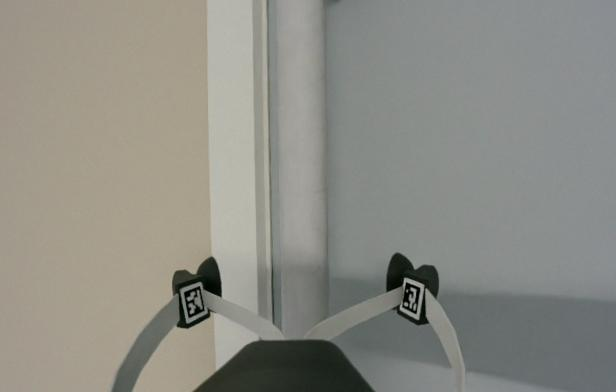

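>>> move(
  blocking=false,
  r2={"base":{"translate_m":-0.02,"strafe_m":0.16}},
  cameras=[],
)

>>> wait(
  seconds=3,
  cameras=[],
)

>>> move(
  blocking=false,
  r2={"base":{"rotate_rad":-0.27}},
  cameras=[],
)

>>> wait(
  seconds=2,
  cameras=["r2_wrist_camera"],
)

Scene clock: 206.30 s.
move: r2 moving
r1: as last shown
r1.lidar_m: 1.17 1.18 1.47 2.32 2.39 1.79 1.68 1.72 2.26 2.35 1.69 1.22
r1.motor_effort: lift_m=+23(24) arm_m=-4(4) wheel_0=-1(2) wheel_1=+1(1) wheel_2=+0(0)
r1.servo_current: wrist_yaw_rad=52(59) wrist_pitch_rad=39(52) wrist_roll_rad=59(59) gripper_m=46(46)
r1.wrist_depth_mm: 1118 1098 1098 1098 1118 1098 1098 / 1098 1098 1098 1118 1118 1098 1118 / 1118 1078 1098 1118 1098 1098 1098 / 1118 1118 1098 1098 891 1118 1098 / 1098 1098 1118 917 891 1098 343 / 1118 1098 192 1098 187 1098 1098 / 1098 1138 1098 154 1118 1118 1098
r2.base_odometry: x=-4.024 y=-0.934 heading=-1.278
r2.turned_by_wheels: +0.001
r2.turned_by_imu: +0.001
r2.base_tilt: forward=-0.7 right=+0.1
r2.lidar_m: 1.69 2.67 2.18 1.92 3.02 2.27 1.39 0.54 0.39 0.36 0.39 0.59
r2.base_status: translate_m moving; strafe_m moving
r2.joint_positions: lift_m=+0.900 arm_m=+0.370 wrist_yaw_rad=-1.097 wrist_pitch_rad=+0.001 wrist_roll_rad=+0.000 gripper_m=+0.100
r2.joint_status: not commanded
r2.measured_speeds: translate_m=-0.017 strafe_m=+0.130 rotate_rad=-0.002 lift_m=+0.000 arm_m=+0.000 wrist_yaw_rad=+0.000 wrist_pitch_rad=+0.000 wrist_roll_rad=+0.000
r2.motor_effort: lift_m=+20(21) arm_m=+7(7) wheel_0=-8(13) wheel_1=+11(11) wheel_2=+7(8)
r2.servo_current: wrist_yaw_rad=52(65) wrist_pitch_rad=46(46) wrist_roll_rad=52(59) gripper_m=52(59)
r2.hand_pose: x=+0.5944 y=-0.2965 z=+1.0777 quat_wxyz=(+0.853, +0.000, +0.000, -0.522) (m; r2's base frame)
r2.wrist_depth_mm: - 455 402 263 304 271 249 / - 459 404 266 306 272 247 / - 462 407 332 307 273 251 / - 469 410 359 310 276 253 / - 473 384 362 314 277 254 / - 173 197 263 195 273 255 / - 153 433 - 303 273 254
pictures: none
No camera images: "cameras" was empty.

Scene clock: 207.63 s.
earlier move: r2 done
r1.base_odometry: x=-0.830 y=+1.367 heading=-2.439
r1.turned_by_wheels: +0.000
r1.turned_by_imu: +0.000
r1.base_tilt: forward=-1.6 right=+1.3
r1.lidar_m: 1.18 1.19 1.48 2.31 2.38 1.77 1.65 1.72 2.27 2.38 1.71 1.23
r1.base_status: not commanded
r1.joint_positions: lift_m=+1.000 arm_m=+0.000 wrist_yaw_rad=+0.003 wrist_pitch_rad=+1.568 wrist_roll_rad=+1.568 gripper_m=+0.056
r1.joint_status: not commanded
r1.measured_speeds: all 0
r1.motor_effort: lift_m=+23(24) arm_m=-4(4) wheel_0=-1(2) wheel_1=+1(1) wheel_2=+0(0)
r1.servo_current: wrist_yaw_rad=39(72) wrist_pitch_rad=39(52) wrist_roll_rad=52(65) gripper_m=39(46)
r1.hand_pose: x=+0.1719 y=-0.0874 z=+0.8894 quat_wxyz=(+0.502, +0.499, +0.501, -0.498) (m; r1's base frame)
r1.wrist_depth_mm: 1098 1078 1118 1098 1118 1078 1098 / 1078 1098 1098 1118 1098 1118 1118 / 1098 1098 1118 1078 1098 1118 1160 / 1078 1098 1118 1118 904 1118 1098 / 1098 1098 1098 891 904 1078 343 / 1078 1118 191 1098 188 1118 1118 / 1078 1118 1118 153 1138 1118 1078
r2.base_odometry: x=-3.908 y=-0.883 heading=-1.278
r2.turned_by_wheels: +0.000
r2.turned_by_imu: +0.000
r2.base_tilt: forward=-0.7 right=+0.0
r2.lidar_m: 2.23 2.71 2.01 1.80 2.98 2.24 1.85 0.69 0.51 0.47 0.52 0.75
r2.base_status: done
r2.joint_positions: lift_m=+0.900 arm_m=+0.370 wrist_yaw_rad=-1.097 wrist_pitch_rad=+0.001 wrist_roll_rad=+0.000 gripper_m=+0.100
r2.joint_status: not commanded
r2.measured_speeds: all 0
r2.motor_effort: lift_m=+21(21) arm_m=+7(8) wheel_0=-2(13) wheel_1=+4(11) wheel_2=+5(9)
r2.servo_current: wrist_yaw_rad=52(65) wrist_pitch_rad=46(46) wrist_roll_rad=46(59) gripper_m=52(59)
r2.hand_pose: x=+0.5944 y=-0.2965 z=+1.0777 quat_wxyz=(+0.853, +0.000, +0.000, -0.522) (m; r2's base frame)
r2.wrist_depth_mm: - - - 484 377 389 355 / - - - 484 377 387 357 / - - - 484 377 389 359 / - - - 496 379 394 359 / - - - 492 382 392 364 / - - 188 492 191 387 366 / - - - - - 387 364
wait: 1.33 of 3 s (r2 has come to rest)
pictures: none
No camera images: "cameras" was empty.

Scene clock: 208.13 s.
move: r2 moving
r1: as last shown
r1.lidar_m: 1.18 1.20 1.50 2.31 2.37 1.78 1.67 1.73 2.27 2.38 1.71 1.23
r1.motor_effort: lift_m=+23(23) arm_m=-3(4) wheel_0=-2(2) wheel_1=+1(2) wheel_2=+0(0)
r1.servo_current: wrist_yaw_rad=59(72) wrist_pitch_rad=46(46) wrist_roll_rad=65(65) gripper_m=46(46)
r1.wrist_depth_mm: 1098 1078 1118 1098 1118 1078 1118 / 1098 1098 1118 1098 1118 1138 1138 / 1098 1098 1118 1118 1098 1098 1118 / 1098 1098 1098 1098 904 1098 1098 / 1060 1098 1118 878 891 1118 345 / 1118 1078 191 1098 188 1098 1118 / 1098 1118 1098 153 1118 1098 1118
r2.base_odometry: x=-3.908 y=-0.883 heading=-1.488
r2.turned_by_wheels: -0.210
r2.turned_by_imu: -0.204
r2.base_tilt: forward=-0.7 right=+0.1
r2.lidar_m: 1.22 2.59 3.17 1.79 3.87 2.43 2.15 0.91 0.58 0.50 0.50 0.64
r2.base_status: rotate_rad moving
r2.joint_positions: lift_m=+0.900 arm_m=+0.370 wrist_yaw_rad=-1.097 wrist_pitch_rad=+0.001 wrist_roll_rad=+0.000 gripper_m=+0.100
r2.joint_status: not commanded
r2.measured_speeds: translate_m=+0.000 strafe_m=+0.000 rotate_rad=-0.495 lift_m=+0.000 arm_m=+0.000 wrist_yaw_rad=+0.000 wrist_pitch_rad=+0.000 wrist_roll_rad=+0.000
r2.motor_effort: lift_m=+20(21) arm_m=+7(8) wheel_0=+6(9) wheel_1=+3(9) wheel_2=+4(11)
r2.servo_current: wrist_yaw_rad=39(52) wrist_pitch_rad=46(46) wrist_roll_rad=52(65) gripper_m=46(52)
r2.hand_pose: x=+0.5944 y=-0.2965 z=+1.0777 quat_wxyz=(+0.853, +0.000, +0.000, -0.522) (m; r2's base frame)
r2.wrist_depth_mm: 469 436 329 359 330 307 290 / 473 436 382 362 332 309 291 / 473 436 382 366 334 310 293 / 480 442 384 366 336 312 294 / - 445 327 368 340 314 296 / - 452 197 370 197 310 298 / - 449 410 - 336 317 298
pictures: none
No camera images: "cameras" was empty.

Scene clock: 208.70 s.
earlier move: r2 done
r1.base_odometry: x=-0.830 y=+1.367 heading=-2.439
r1.turned_by_wheels: +0.000
r1.turned_by_imu: +0.000
r1.base_tilt: forward=-1.6 right=+1.3
r1.lidar_m: 1.17 1.19 1.48 2.32 2.38 1.75 1.67 1.74 2.28 2.37 1.73 1.22
r1.base_status: not commanded
r1.joint_positions: lift_m=+1.000 arm_m=+0.000 wrist_yaw_rad=+0.003 wrist_pitch_rad=+1.568 wrist_roll_rad=+1.568 gripper_m=+0.056
r1.joint_status: not commanded
r1.measured_speeds: all 0
r1.motor_effort: lift_m=+23(23) arm_m=-3(4) wheel_0=-1(2) wheel_1=+1(2) wheel_2=+0(0)
r1.servo_current: wrist_yaw_rad=59(72) wrist_pitch_rad=39(52) wrist_roll_rad=52(65) gripper_m=46(46)
r1.hand_pose: x=+0.1719 y=-0.0874 z=+0.8894 quat_wxyz=(+0.502, +0.499, +0.501, -0.498) (m; r1's base frame)
r1.wrist_depth_mm: 1098 1098 1078 1098 1118 1098 1118 / 1078 1098 1098 1098 1118 1098 1098 / 1078 1098 1118 1098 1098 1098 1098 / 1098 1078 1098 1098 904 1098 1098 / 1098 1078 1098 891 904 1098 343 / 1098 1098 192 1118 187 1118 1118 / 1118 1118 1098 153 1118 1098 1078
r2.base_odometry: x=-3.908 y=-0.883 heading=-1.547
r2.turned_by_wheels: -0.059
r2.turned_by_imu: -0.057
r2.base_tilt: forward=-0.7 right=+0.1
r2.lidar_m: 1.09 2.59 3.03 1.82 2.18 2.49 2.17 1.04 0.58 0.47 0.51 0.58
r2.base_status: done
r2.joint_positions: lift_m=+0.900 arm_m=+0.370 wrist_yaw_rad=-1.097 wrist_pitch_rad=+0.001 wrist_roll_rad=+0.000 gripper_m=+0.100
r2.joint_status: not commanded
r2.measured_speeds: all 0
r2.motor_effort: lift_m=+21(21) arm_m=+7(8) wheel_0=+3(9) wheel_1=+3(9) wheel_2=+5(11)
r2.servo_current: wrist_yaw_rad=46(52) wrist_pitch_rad=39(46) wrist_roll_rad=52(65) gripper_m=46(59)
r2.hand_pose: x=+0.5944 y=-0.2965 z=+1.0777 quat_wxyz=(+0.853, +0.000, +0.000, -0.522) (m; r2's base frame)
r2.wrist_depth_mm: 392 278 334 314 296 277 265 / 394 281 338 317 297 281 266 / 399 281 342 320 298 282 268 / 399 281 343 322 303 283 271 / 402 359 342 324 304 285 273 / 407 364 197 322 195 283 273 / 410 366 355 - 300 283 272
wait: 0.57 of 2 s (r2 has come to rest)
pictures: r2_wrist_camera
Images, in order (width x height): r2_wrist_camera 616x392.

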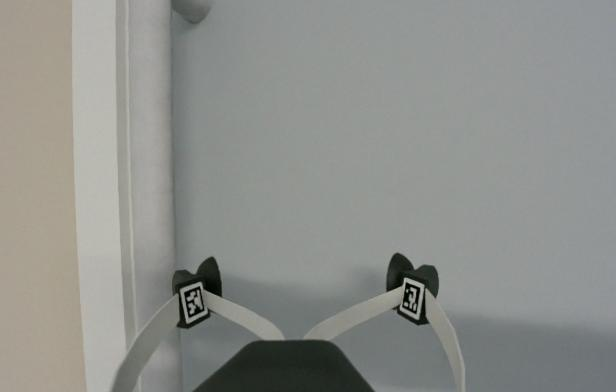

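>>> move(
  blocking=false,
  r2={"base":{"translate_m":0.105,"strafe_m":0.054},"pace":"slow"},
  cameras=[],
)

>>> wait(
  seconds=3,
  cameras=["r2_wrist_camera"],
)

Scene clock: 222.27 s.
move: r2 moving
r1: as last shown
r1.lidar_m: 1.19 1.20 1.48 2.32 2.38 1.80 1.67 1.73 2.28 2.38 1.70 1.23
r1.motor_effort: lift_m=+23(23) arm_m=-4(4) wheel_0=-2(2) wheel_1=+1(1) wheel_2=+0(0)
r1.servo_current: wrist_yaw_rad=52(52) wrist_pitch_rad=46(52) wrist_roll_rad=46(72) gripper_m=33(46)
r1.wrist_depth_mm: 1078 1098 1098 1098 1118 1138 1098 / 1098 1098 1098 1098 1118 1098 1098 / 1098 1138 1098 1118 1138 1118 1118 / 1098 1118 1098 1138 891 1098 1098 / 1118 1098 1098 904 891 1098 342 / 1078 1098 191 1118 187 1118 1118 / 1118 1118 1118 153 1118 1078 1118
r2.base_odometry: x=-3.901 y=-0.895 heading=-1.547
r2.turned_by_wheels: +0.000
r2.turned_by_imu: +0.001
r2.base_tilt: forward=-0.7 right=+0.1
r2.lidar_m: 1.12 2.58 3.05 1.81 2.13 2.53 2.17 1.01 0.59 0.52 0.48 0.60
r2.base_status: translate_m moving; strafe_m moving
r2.joint_positions: lift_m=+0.900 arm_m=+0.370 wrist_yaw_rad=-1.097 wrist_pitch_rad=+0.001 wrist_roll_rad=+0.000 gripper_m=+0.100
r2.joint_status: not commanded
r2.measured_speeds: translate_m=+0.048 strafe_m=+0.026 rotate_rad=+0.002 lift_m=+0.000 arm_m=+0.000 wrist_yaw_rad=+0.000 wrist_pitch_rad=+0.000 wrist_roll_rad=+0.000
r2.motor_effort: lift_m=+21(21) arm_m=+7(7) wheel_0=+8(8) wheel_1=+6(9) wheel_2=-8(9)
r2.servo_current: wrist_yaw_rad=52(52) wrist_pitch_rad=39(46) wrist_roll_rad=39(59) gripper_m=52(59)
r2.hand_pose: x=+0.5944 y=-0.2965 z=+1.0777 quat_wxyz=(+0.853, +0.000, +0.000, -0.522) (m; r2's base frame)
r2.wrist_depth_mm: 392 353 336 319 298 282 267 / 397 355 338 322 298 281 270 / 402 359 342 324 303 282 272 / 407 364 343 324 304 286 272 / 413 366 343 325 306 289 274 / 413 368 197 325 195 286 274 / 415 368 291 - 304 287 276
pictures: none
No camera images: "cameras" was empty.

Scene clock: 224.13 s.
earlier move: r2 done
r1.base_odometry: x=-0.830 y=+1.367 heading=-2.439
r1.turned_by_wheels: +0.000
r1.turned_by_imu: +0.000
r1.base_tilt: forward=-1.6 right=+1.2
r1.lidar_m: 1.17 1.17 1.47 2.32 2.36 1.78 1.67 1.70 2.27 2.37 1.71 1.21
r1.base_status: not commanded
r1.joint_positions: lift_m=+1.000 arm_m=+0.000 wrist_yaw_rad=+0.003 wrist_pitch_rad=+1.568 wrist_roll_rad=+1.568 gripper_m=+0.056
r1.joint_status: not commanded
r1.measured_speeds: all 0
r1.motor_effort: lift_m=+23(24) arm_m=-3(4) wheel_0=-2(2) wheel_1=+1(1) wheel_2=+0(0)
r1.servo_current: wrist_yaw_rad=39(72) wrist_pitch_rad=46(52) wrist_roll_rad=46(72) gripper_m=46(52)
r1.hand_pose: x=+0.1719 y=-0.0874 z=+0.8894 quat_wxyz=(+0.502, +0.499, +0.501, -0.498) (m; r1's base frame)
r1.wrist_depth_mm: 1118 1098 1098 1118 1118 1098 1118 / 1078 1098 1118 1098 1098 1118 1118 / 1138 1078 1098 1098 1098 1118 1098 / 1138 1098 1098 1098 904 1098 1138 / 1138 1118 1118 891 878 1098 345 / 1078 1118 192 1098 187 1118 1118 / 1078 1098 1060 153 1118 1118 1118
r2.base_odometry: x=-3.851 y=-0.986 heading=-1.547
r2.turned_by_wheels: +0.000
r2.turned_by_imu: +0.000
r2.base_tilt: forward=-0.6 right=+0.1
r2.lidar_m: 1.15 2.47 2.90 1.76 1.88 2.63 2.27 1.06 0.64 0.53 0.54 0.62
r2.base_status: done
r2.joint_positions: lift_m=+0.900 arm_m=+0.370 wrist_yaw_rad=-1.097 wrist_pitch_rad=+0.001 wrist_roll_rad=+0.000 gripper_m=+0.100
r2.joint_status: not commanded
r2.measured_speeds: all 0
r2.motor_effort: lift_m=+21(21) arm_m=+7(7) wheel_0=+4(8) wheel_1=+4(9) wheel_2=-5(11)
r2.servo_current: wrist_yaw_rad=46(52) wrist_pitch_rad=39(46) wrist_roll_rad=33(59) gripper_m=52(59)
r2.hand_pose: x=+0.5944 y=-0.2965 z=+1.0777 quat_wxyz=(+0.853, +0.000, +0.000, -0.522) (m; r2's base frame)
r2.wrist_depth_mm: 421 397 355 271 322 303 290 / 433 397 357 271 325 306 290 / 430 399 362 273 324 306 293 / 436 402 364 276 329 309 293 / 442 404 364 342 329 310 296 / 442 410 197 273 197 307 296 / 442 407 373 - 327 314 298
wait: 1.87 of 3 s (r2 has come to rest)
pictures: r2_wrist_camera
Images, in order (width x height): r2_wrist_camera 616x392.

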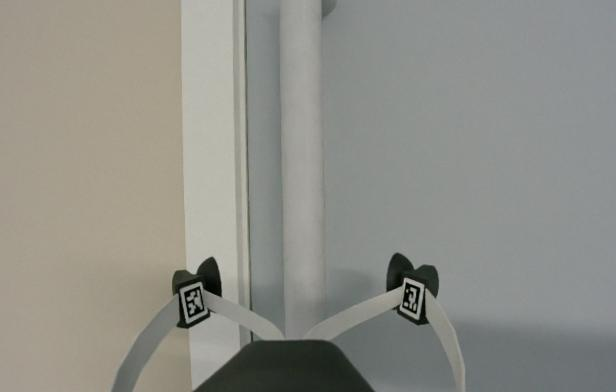

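>>> move(
  blocking=false,
  r2={"base":{"translate_m":0.044,"strafe_m":-0.086},"pace":"slow","contact_limits":{"translate_m":0.15}},
  cameras=[],
)

>>> wait(
  seconds=3,
  cameras=["r2_wrist_camera"],
)

Scene clock: 230.27 s.
move: r2 moving
r1: as last shown
r1.base_tilt: forward=-1.6 right=+1.3
r1.lidar_m: 1.14 1.19 1.47 2.31 2.39 1.81 1.67 1.70 2.28 2.38 1.74 1.23
r1.motor_effort: lift_m=+23(24) arm_m=-3(4) wheel_0=-1(2) wheel_1=+1(1) wheel_2=+0(0)
r1.servo_current: wrist_yaw_rad=52(52) wrist_pitch_rad=39(46) wrist_roll_rad=59(59) gripper_m=33(46)
r1.wrist_depth_mm: 1098 1098 1098 1098 1118 1098 1098 / 1098 1078 1098 1118 1098 1118 1118 / 1098 1118 1078 1098 1098 1118 1098 / 1098 1118 1098 1098 891 1098 1118 / 1118 1118 1118 891 891 1098 343 / 1098 1098 192 1098 187 1118 1118 / 1118 1078 1098 153 1098 1098 1118
r2.base_odometry: x=-3.862 y=-0.992 heading=-1.547
r2.turned_by_wheels: -0.001
r2.turned_by_imu: +0.000
r2.base_tilt: forward=-0.6 right=+0.0
r2.lidar_m: 1.11 2.47 2.92 1.79 1.89 2.67 2.29 1.04 0.58 0.50 0.52 0.62
r2.base_status: translate_m moving; strafe_m moving
r2.joint_positions: lift_m=+0.900 arm_m=+0.370 wrist_yaw_rad=-1.097 wrist_pitch_rad=+0.001 wrist_roll_rad=+0.000 gripper_m=+0.100
r2.joint_status: not commanded
r2.measured_speeds: translate_m=+0.022 strafe_m=-0.044 rotate_rad=-0.003 lift_m=+0.000 arm_m=+0.000 wrist_yaw_rad=+0.000 wrist_pitch_rad=+0.000 wrist_roll_rad=+0.000
r2.motor_effort: lift_m=+21(21) arm_m=+7(7) wheel_0=+6(9) wheel_1=-6(6) wheel_2=-8(8)
r2.servo_current: wrist_yaw_rad=39(59) wrist_pitch_rad=33(46) wrist_roll_rad=39(59) gripper_m=52(59)
r2.contact_limits: translate_m 0.15
r2.hand_pose: x=+0.5944 y=-0.2965 z=+1.0777 quat_wxyz=(+0.853, +0.000, +0.000, -0.522) (m; r2's base frame)
r2.wrist_depth_mm: 413 382 345 262 310 291 277 / 415 382 345 260 310 294 279 / 418 387 347 260 315 296 282 / 418 389 349 262 317 297 285 / 424 392 351 264 317 300 285 / 427 394 197 263 198 297 287 / 430 399 359 - 317 301 289
pictures: none
No camera images: "cameras" was empty.

Scene clock: 232.00 s.
earlier move: r2 done
r1.base_odometry: x=-0.830 y=+1.367 heading=-2.439
r1.turned_by_wheels: +0.000
r1.turned_by_imu: +0.000
r1.base_tilt: forward=-1.6 right=+1.3
r1.lidar_m: 1.16 1.19 1.50 2.33 2.38 1.79 1.66 1.72 2.28 2.37 1.71 1.21
r1.base_status: not commanded
r1.joint_positions: lift_m=+1.000 arm_m=+0.000 wrist_yaw_rad=+0.003 wrist_pitch_rad=+1.568 wrist_roll_rad=+1.568 gripper_m=+0.056
r1.joint_status: not commanded
r1.measured_speeds: all 0
r1.motor_effort: lift_m=+24(24) arm_m=-4(4) wheel_0=-2(2) wheel_1=+1(1) wheel_2=+0(0)
r1.servo_current: wrist_yaw_rad=33(65) wrist_pitch_rad=33(52) wrist_roll_rad=46(65) gripper_m=39(46)
r1.hand_pose: x=+0.1719 y=-0.0874 z=+0.8894 quat_wxyz=(+0.502, +0.499, +0.501, -0.498) (m; r1's base frame)
r1.wrist_depth_mm: 1098 1118 1098 1118 1118 1118 1118 / 1118 1098 1098 1118 1118 1098 1098 / 1098 1118 1118 1138 1118 1098 1118 / 1118 1098 1098 1098 904 1098 1098 / 1098 1098 1098 904 891 1098 343 / 1118 1118 192 1098 187 1098 1118 / 1098 1118 1098 153 1098 1118 1118
r2.base_odometry: x=-3.936 y=-1.032 heading=-1.546
r2.turned_by_wheels: +0.001
r2.turned_by_imu: +0.002
r2.base_tilt: forward=-0.7 right=+0.0
r2.lidar_m: 0.95 2.45 2.90 1.88 1.92 2.67 2.31 0.91 0.51 0.44 0.43 0.50
r2.base_status: done
r2.joint_positions: lift_m=+0.900 arm_m=+0.370 wrist_yaw_rad=-1.103 wrist_pitch_rad=+0.001 wrist_roll_rad=+0.000 gripper_m=+0.100
r2.joint_status: not commanded
r2.measured_speeds: all 0
r2.motor_effort: lift_m=+20(21) arm_m=+7(7) wheel_0=+14(15) wheel_1=-3(7) wheel_2=-3(9)
r2.servo_current: wrist_yaw_rad=39(59) wrist_pitch_rad=39(46) wrist_roll_rad=33(59) gripper_m=52(59)
r2.contact_limits: translate_m 0.15
r2.hand_pose: x=+0.5927 y=-0.2968 z=+1.0777 quat_wxyz=(+0.852, +0.000, +0.000, -0.524) (m; r2's base frame)
r2.wrist_depth_mm: 306 272 263 177 237 224 215 / 310 273 266 178 238 224 216 / 309 276 267 178 241 227 217 / 314 293 268 179 242 229 218 / 319 294 267 179 244 229 220 / 320 296 204 180 198 228 220 / 320 282 271 - 245 229 221
wait: 1.73 of 3 s (r2 has come to rest)
pictures: r2_wrist_camera
Images, in order (width x height): r2_wrist_camera 616x392.

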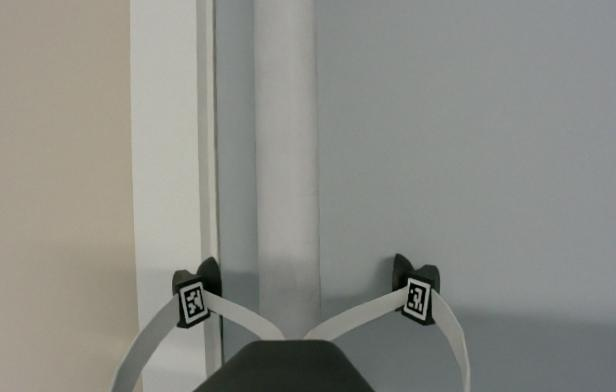

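>>> move(
  blocking=false,
  r2={"joints":{"gripper_m":-0.035}},
  cameras=[],
)

>>> wait(
  seconds=3,
  cameras=["r2_wrist_camera"],
)

Scene clock: 236.27 s.
move: r2 moving
r1: as last shown
r1.lidar_m: 1.17 1.20 1.48 2.30 2.38 1.78 1.68 1.75 2.27 2.37 1.71 1.22
r1.motor_effort: lift_m=+23(24) arm_m=-3(4) wheel_0=-2(2) wheel_1=+1(2) wheel_2=+0(0)
r1.servo_current: wrist_yaw_rad=52(59) wrist_pitch_rad=46(46) wrist_roll_rad=65(65) gripper_m=46(46)
r1.wrist_depth_mm: 1098 1098 1118 1098 1098 1098 1098 / 1098 1078 1118 1098 1118 1118 1098 / 1098 1098 1098 1098 1118 1098 1118 / 1098 1118 1098 1098 891 1118 1078 / 1118 1118 1118 891 917 1118 343 / 1098 1098 192 1098 187 1098 1098 / 1098 1078 1098 153 1078 1118 1098
r2.base_odometry: x=-3.936 y=-1.032 heading=-1.546
r2.turned_by_wheels: +0.000
r2.turned_by_imu: +0.000
r2.base_tilt: forward=-0.7 right=+0.0
r2.lidar_m: 0.93 2.45 2.87 1.87 1.93 2.70 2.29 0.89 0.53 0.44 0.44 0.52
r2.base_status: not commanded
r2.joint_positions: lift_m=+0.900 arm_m=+0.370 wrist_yaw_rad=-1.106 wrist_pitch_rad=+0.001 wrist_roll_rad=+0.000 gripper_m=+0.083
r2.joint_status: gripper_m moving
r2.measured_speeds: translate_m=+0.000 strafe_m=+0.000 rotate_rad=+0.000 lift_m=+0.000 arm_m=+0.000 wrist_yaw_rad=-0.017 wrist_pitch_rad=+0.000 wrist_roll_rad=+0.000
r2.motor_effort: lift_m=+21(21) arm_m=+7(7) wheel_0=+14(15) wheel_1=-3(3) wheel_2=-3(3)
r2.servo_current: wrist_yaw_rad=59(59) wrist_pitch_rad=46(46) wrist_roll_rad=46(59) gripper_m=130(130)
r2.contact_limits: translate_m 0.15
r2.hand_pose: x=+0.5918 y=-0.2970 z=+1.0777 quat_wxyz=(+0.851, +0.000, +0.000, -0.525) (m; r2's base frame)
r2.wrist_depth_mm: 304 271 263 180 237 224 215 / 309 271 264 181 237 226 216 / 307 273 265 181 240 228 218 / 312 276 267 181 240 228 219 / 315 277 267 181 244 229 221 / 319 294 195 178 194 228 222 / 319 300 271 - 246 229 222
pictures: none
No camera images: "cameras" was empty.

Scene clock: 237.80 s.
earlier move: r2 done
r1.base_odometry: x=-0.830 y=+1.367 heading=-2.439
r1.turned_by_wheels: +0.000
r1.turned_by_imu: +0.000
r1.base_tilt: forward=-1.6 right=+1.3
r1.lidar_m: 1.17 1.16 1.48 2.32 2.38 1.78 1.68 1.72 2.28 2.38 1.69 1.21
r1.base_status: not commanded
r1.joint_positions: lift_m=+1.000 arm_m=+0.000 wrist_yaw_rad=+0.003 wrist_pitch_rad=+1.568 wrist_roll_rad=+1.568 gripper_m=+0.056
r1.joint_status: not commanded
r1.measured_speeds: all 0
r1.motor_effort: lift_m=+23(24) arm_m=-4(4) wheel_0=-1(2) wheel_1=+1(2) wheel_2=+0(0)
r1.servo_current: wrist_yaw_rad=33(72) wrist_pitch_rad=33(52) wrist_roll_rad=52(65) gripper_m=39(46)
r1.hand_pose: x=+0.1719 y=-0.0874 z=+0.8894 quat_wxyz=(+0.502, +0.499, +0.501, -0.498) (m; r1's base frame)
r1.wrist_depth_mm: 1098 1078 1098 1098 1078 1098 1118 / 1098 1078 1078 1098 1098 1098 1098 / 1098 1118 1098 1098 1098 1098 1098 / 1078 1098 1098 1098 878 1118 1098 / 1118 1118 1118 891 904 1098 343 / 1078 1118 192 1098 187 1098 1118 / 1098 1118 1098 153 1098 1118 1118
r2.base_odometry: x=-3.936 y=-1.032 heading=-1.548
r2.turned_by_wheels: -0.002
r2.turned_by_imu: -0.002
r2.base_tilt: forward=-0.6 right=+0.1
r2.lidar_m: 0.95 2.45 2.86 1.88 1.90 2.66 2.30 0.86 0.52 0.44 0.42 0.53
r2.base_status: not commanded
r2.joint_positions: lift_m=+0.900 arm_m=+0.370 wrist_yaw_rad=-1.091 wrist_pitch_rad=+0.001 wrist_roll_rad=+0.000 gripper_m=-0.033
r2.joint_status: all done
r2.measured_speeds: all 0
r2.motor_effort: lift_m=+21(21) arm_m=-1(7) wheel_0=-12(15) wheel_1=-3(3) wheel_2=-3(3)
r2.servo_current: wrist_yaw_rad=65(72) wrist_pitch_rad=39(46) wrist_roll_rad=39(59) gripper_m=163(273)
r2.contact_limits: translate_m 0.15
r2.hand_pose: x=+0.5966 y=-0.2962 z=+1.0777 quat_wxyz=(+0.855, +0.000, +0.000, -0.519) (m; r2's base frame)
r2.wrist_depth_mm: 303 281 254 161 225 212 203 / 307 281 256 164 228 213 - / 307 285 257 163 229 214 204 / 309 286 258 167 230 215 206 / 315 289 259 165 231 216 207 / 320 290 186 167 181 217 208 / 319 290 262 - 231 215 208
wait: 1.53 of 3 s (r2 has come to rest)
pictures: r2_wrist_camera
Images, in order (width x height): r2_wrist_camera 616x392.

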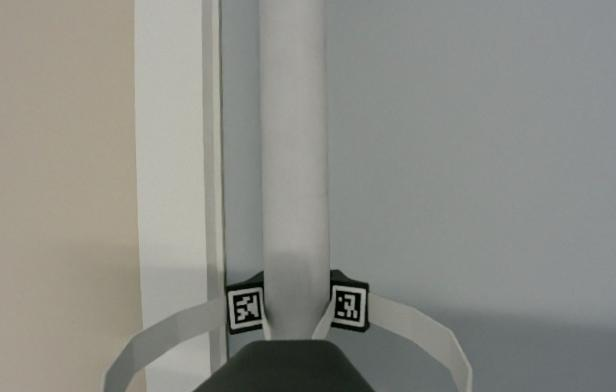

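>>> move(
  blocking=false,
  r2={"base":{"translate_m":-0.219,"strafe_m":0.181},"joints":{"wrist_yaw_rad":-0.84},"speeds":{"wrist_yaw_rad":0.085},"pace":"slow","contact_limits":{"translate_m":0.5}},
  cameras=[],
)

>>> wait(
  seconds=3.6,
  cameras=["r2_wrist_camera","r2_head_camera","r1_head_camera"],
)

Scene clock: 267.13 s.
move: r2 moving
r1: as last shown
r1.lidar_m: 1.18 1.20 1.49 2.32 2.40 1.77 1.66 1.73 2.27 2.37 1.69 1.23
r1.motor_effort: lift_m=+23(24) arm_m=-4(4) wheel_0=-2(2) wheel_1=+1(1) wheel_2=+0(0)
r1.servo_current: wrist_yaw_rad=52(65) wrist_pitch_rad=39(46) wrist_roll_rad=52(65) gripper_m=39(46)
r1.wrist_depth_mm: 1078 1118 1118 1098 1078 1078 1118 / 1118 1098 1118 1118 1098 1098 1118 / 1098 1098 1118 1118 1118 1118 1098 / 1118 1118 1118 1098 878 1098 1118 / 1118 1098 1098 891 891 1138 345 / 1098 1098 192 1098 187 1118 1118 / 1098 1098 1098 153 1118 1098 1118
r2.base_odometry: x=-3.928 y=-1.022 heading=-1.550
r2.turned_by_wheels: -0.002
r2.turned_by_imu: -0.001
r2.base_tilt: forward=-0.6 right=+0.2
r2.lidar_m: 0.97 2.47 2.88 1.88 1.91 2.66 2.30 0.86 0.53 0.43 0.43 0.55
r2.base_status: translate_m moving; strafe_m moving
r2.joint_positions: lift_m=+0.900 arm_m=+0.370 wrist_yaw_rad=-1.055 wrist_pitch_rad=+0.001 wrist_roll_rad=+0.000 gripper_m=-0.033
r2.joint_status: wrist_yaw_rad moving
r2.measured_speeds: translate_m=-0.041 strafe_m=+0.033 rotate_rad=+0.001 lift_m=+0.000 arm_m=+0.000 wrist_yaw_rad=+0.089 wrist_pitch_rad=+0.000 wrist_roll_rad=+0.000
r2.motor_effort: lift_m=+20(21) arm_m=-4(4) wheel_0=-24(29) wheel_1=-1(2) wheel_2=+5(5)
r2.servo_current: wrist_yaw_rad=59(85) wrist_pitch_rad=39(46) wrist_roll_rad=46(52) gripper_m=156(156)
r2.contact_limits: translate_m 0.5
r2.hand_pose: x=+0.6070 y=-0.2940 z=+1.0777 quat_wxyz=(+0.864, +0.000, +0.000, -0.503) (m; r2's base frame)
r2.wrist_depth_mm: 322 294 259 162 224 210 200 / 324 298 262 163 227 212 203 / 330 298 263 163 228 213 203 / 334 301 265 167 230 213 204 / 336 301 266 165 231 214 205 / 336 306 185 167 180 215 206 / 342 314 271 - 230 212 206
pictures: none
No camera images: "cameras" was empty.

Scene clock: 270.70 s.
earlier move: r2 off_target
r1.base_odometry: x=-0.830 y=+1.367 heading=-2.439
r1.turned_by_wheels: +0.000
r1.turned_by_imu: +0.000
r1.base_tilt: forward=-1.6 right=+1.2
r1.lidar_m: 1.25 1.18 1.51 2.30 2.40 1.78 1.65 1.72 2.29 2.36 1.70 1.21
r1.base_status: not commanded
r1.joint_positions: lift_m=+1.000 arm_m=+0.000 wrist_yaw_rad=+0.003 wrist_pitch_rad=+1.568 wrist_roll_rad=+1.568 gripper_m=+0.056
r1.joint_status: not commanded
r1.measured_speeds: all 0
r1.motor_effort: lift_m=+23(24) arm_m=-4(4) wheel_0=-1(2) wheel_1=+1(1) wheel_2=+0(0)
r1.servo_current: wrist_yaw_rad=52(78) wrist_pitch_rad=33(52) wrist_roll_rad=59(65) gripper_m=39(46)
r1.hand_pose: x=+0.1719 y=-0.0874 z=+0.8894 quat_wxyz=(+0.502, +0.499, +0.501, -0.498) (m; r1's base frame)
r1.wrist_depth_mm: 1078 1098 1078 1098 1118 1118 1118 / 1098 1078 1118 1098 1098 1098 1118 / 1098 1098 1118 1098 1118 1098 1098 / 1118 1078 1098 1118 904 1118 1118 / 1078 1098 1118 904 917 1118 343 / 1098 1098 191 1098 187 1118 1118 / 1118 1098 1098 154 1118 1098 1118
r2.base_odometry: x=-3.761 y=-0.810 heading=-1.546
r2.turned_by_wheels: +0.004
r2.turned_by_imu: -0.054
r2.base_tilt: forward=+2.3 right=+1.8
r2.lidar_m: 1.23 2.51 2.90 1.62 1.77 2.61 2.18 1.40 0.75 0.56 0.54 0.57
r2.base_status: done
r2.joint_positions: lift_m=+0.900 arm_m=+0.370 wrist_yaw_rad=-0.808 wrist_pitch_rad=-0.009 wrist_roll_rad=+0.000 gripper_m=-0.033
r2.joint_status: wrist_yaw_rad off_target (ended at -0.808, target -0.840)
r2.measured_speeds: all 0
r2.on_its_own: base_tilt is 3.4 degrees off its reading at the scene's start (forward=-0.6 right=+0.1); wrist_yaw_rad is at rest, and its servo_current (221 mA) is outside its rest range (0 to 104 mA)
r2.motor_effort: lift_m=+12(21) arm_m=-7(7) wheel_0=-1(29) wheel_1=+5(6) wheel_2=+22(30)
r2.servo_current: wrist_yaw_rad=221(234) wrist_pitch_rad=59(65) wrist_roll_rad=46(59) gripper_m=137(163)
r2.contact_limits: translate_m 0.5
r2.hand_pose: x=+0.6770 y=-0.2689 z=+1.0813 quat_wxyz=(+0.919, -0.002, -0.004, -0.393) (m; r2's base frame)
r2.wrist_depth_mm: - - 253 161 220 204 193 / - - 256 162 220 205 195 / - - 257 164 222 207 196 / - - 260 170 225 208 198 / - - 260 171 227 210 200 / - - 179 168 221 211 200 / - - - - 229 208 202
wait: 3.57 of 3.6 s (r2 has come to rest)
pictures: r1_head_camera, r2_head_camera, r2_wrist_camera
Images, in order (width x height): r1_head_camera 420x560, r2_head_camera 420x560, r2_wrist_camera 616x392.

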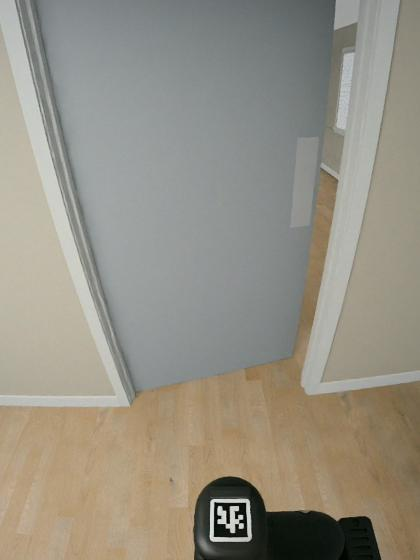

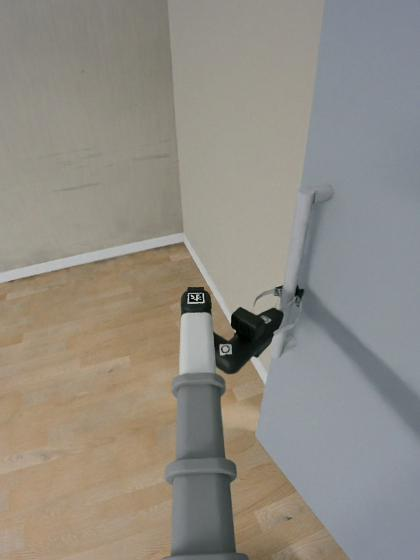

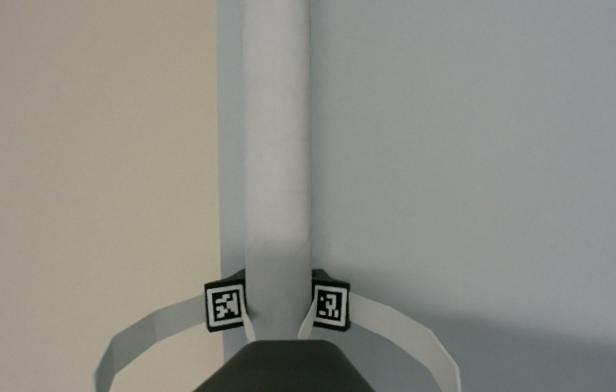

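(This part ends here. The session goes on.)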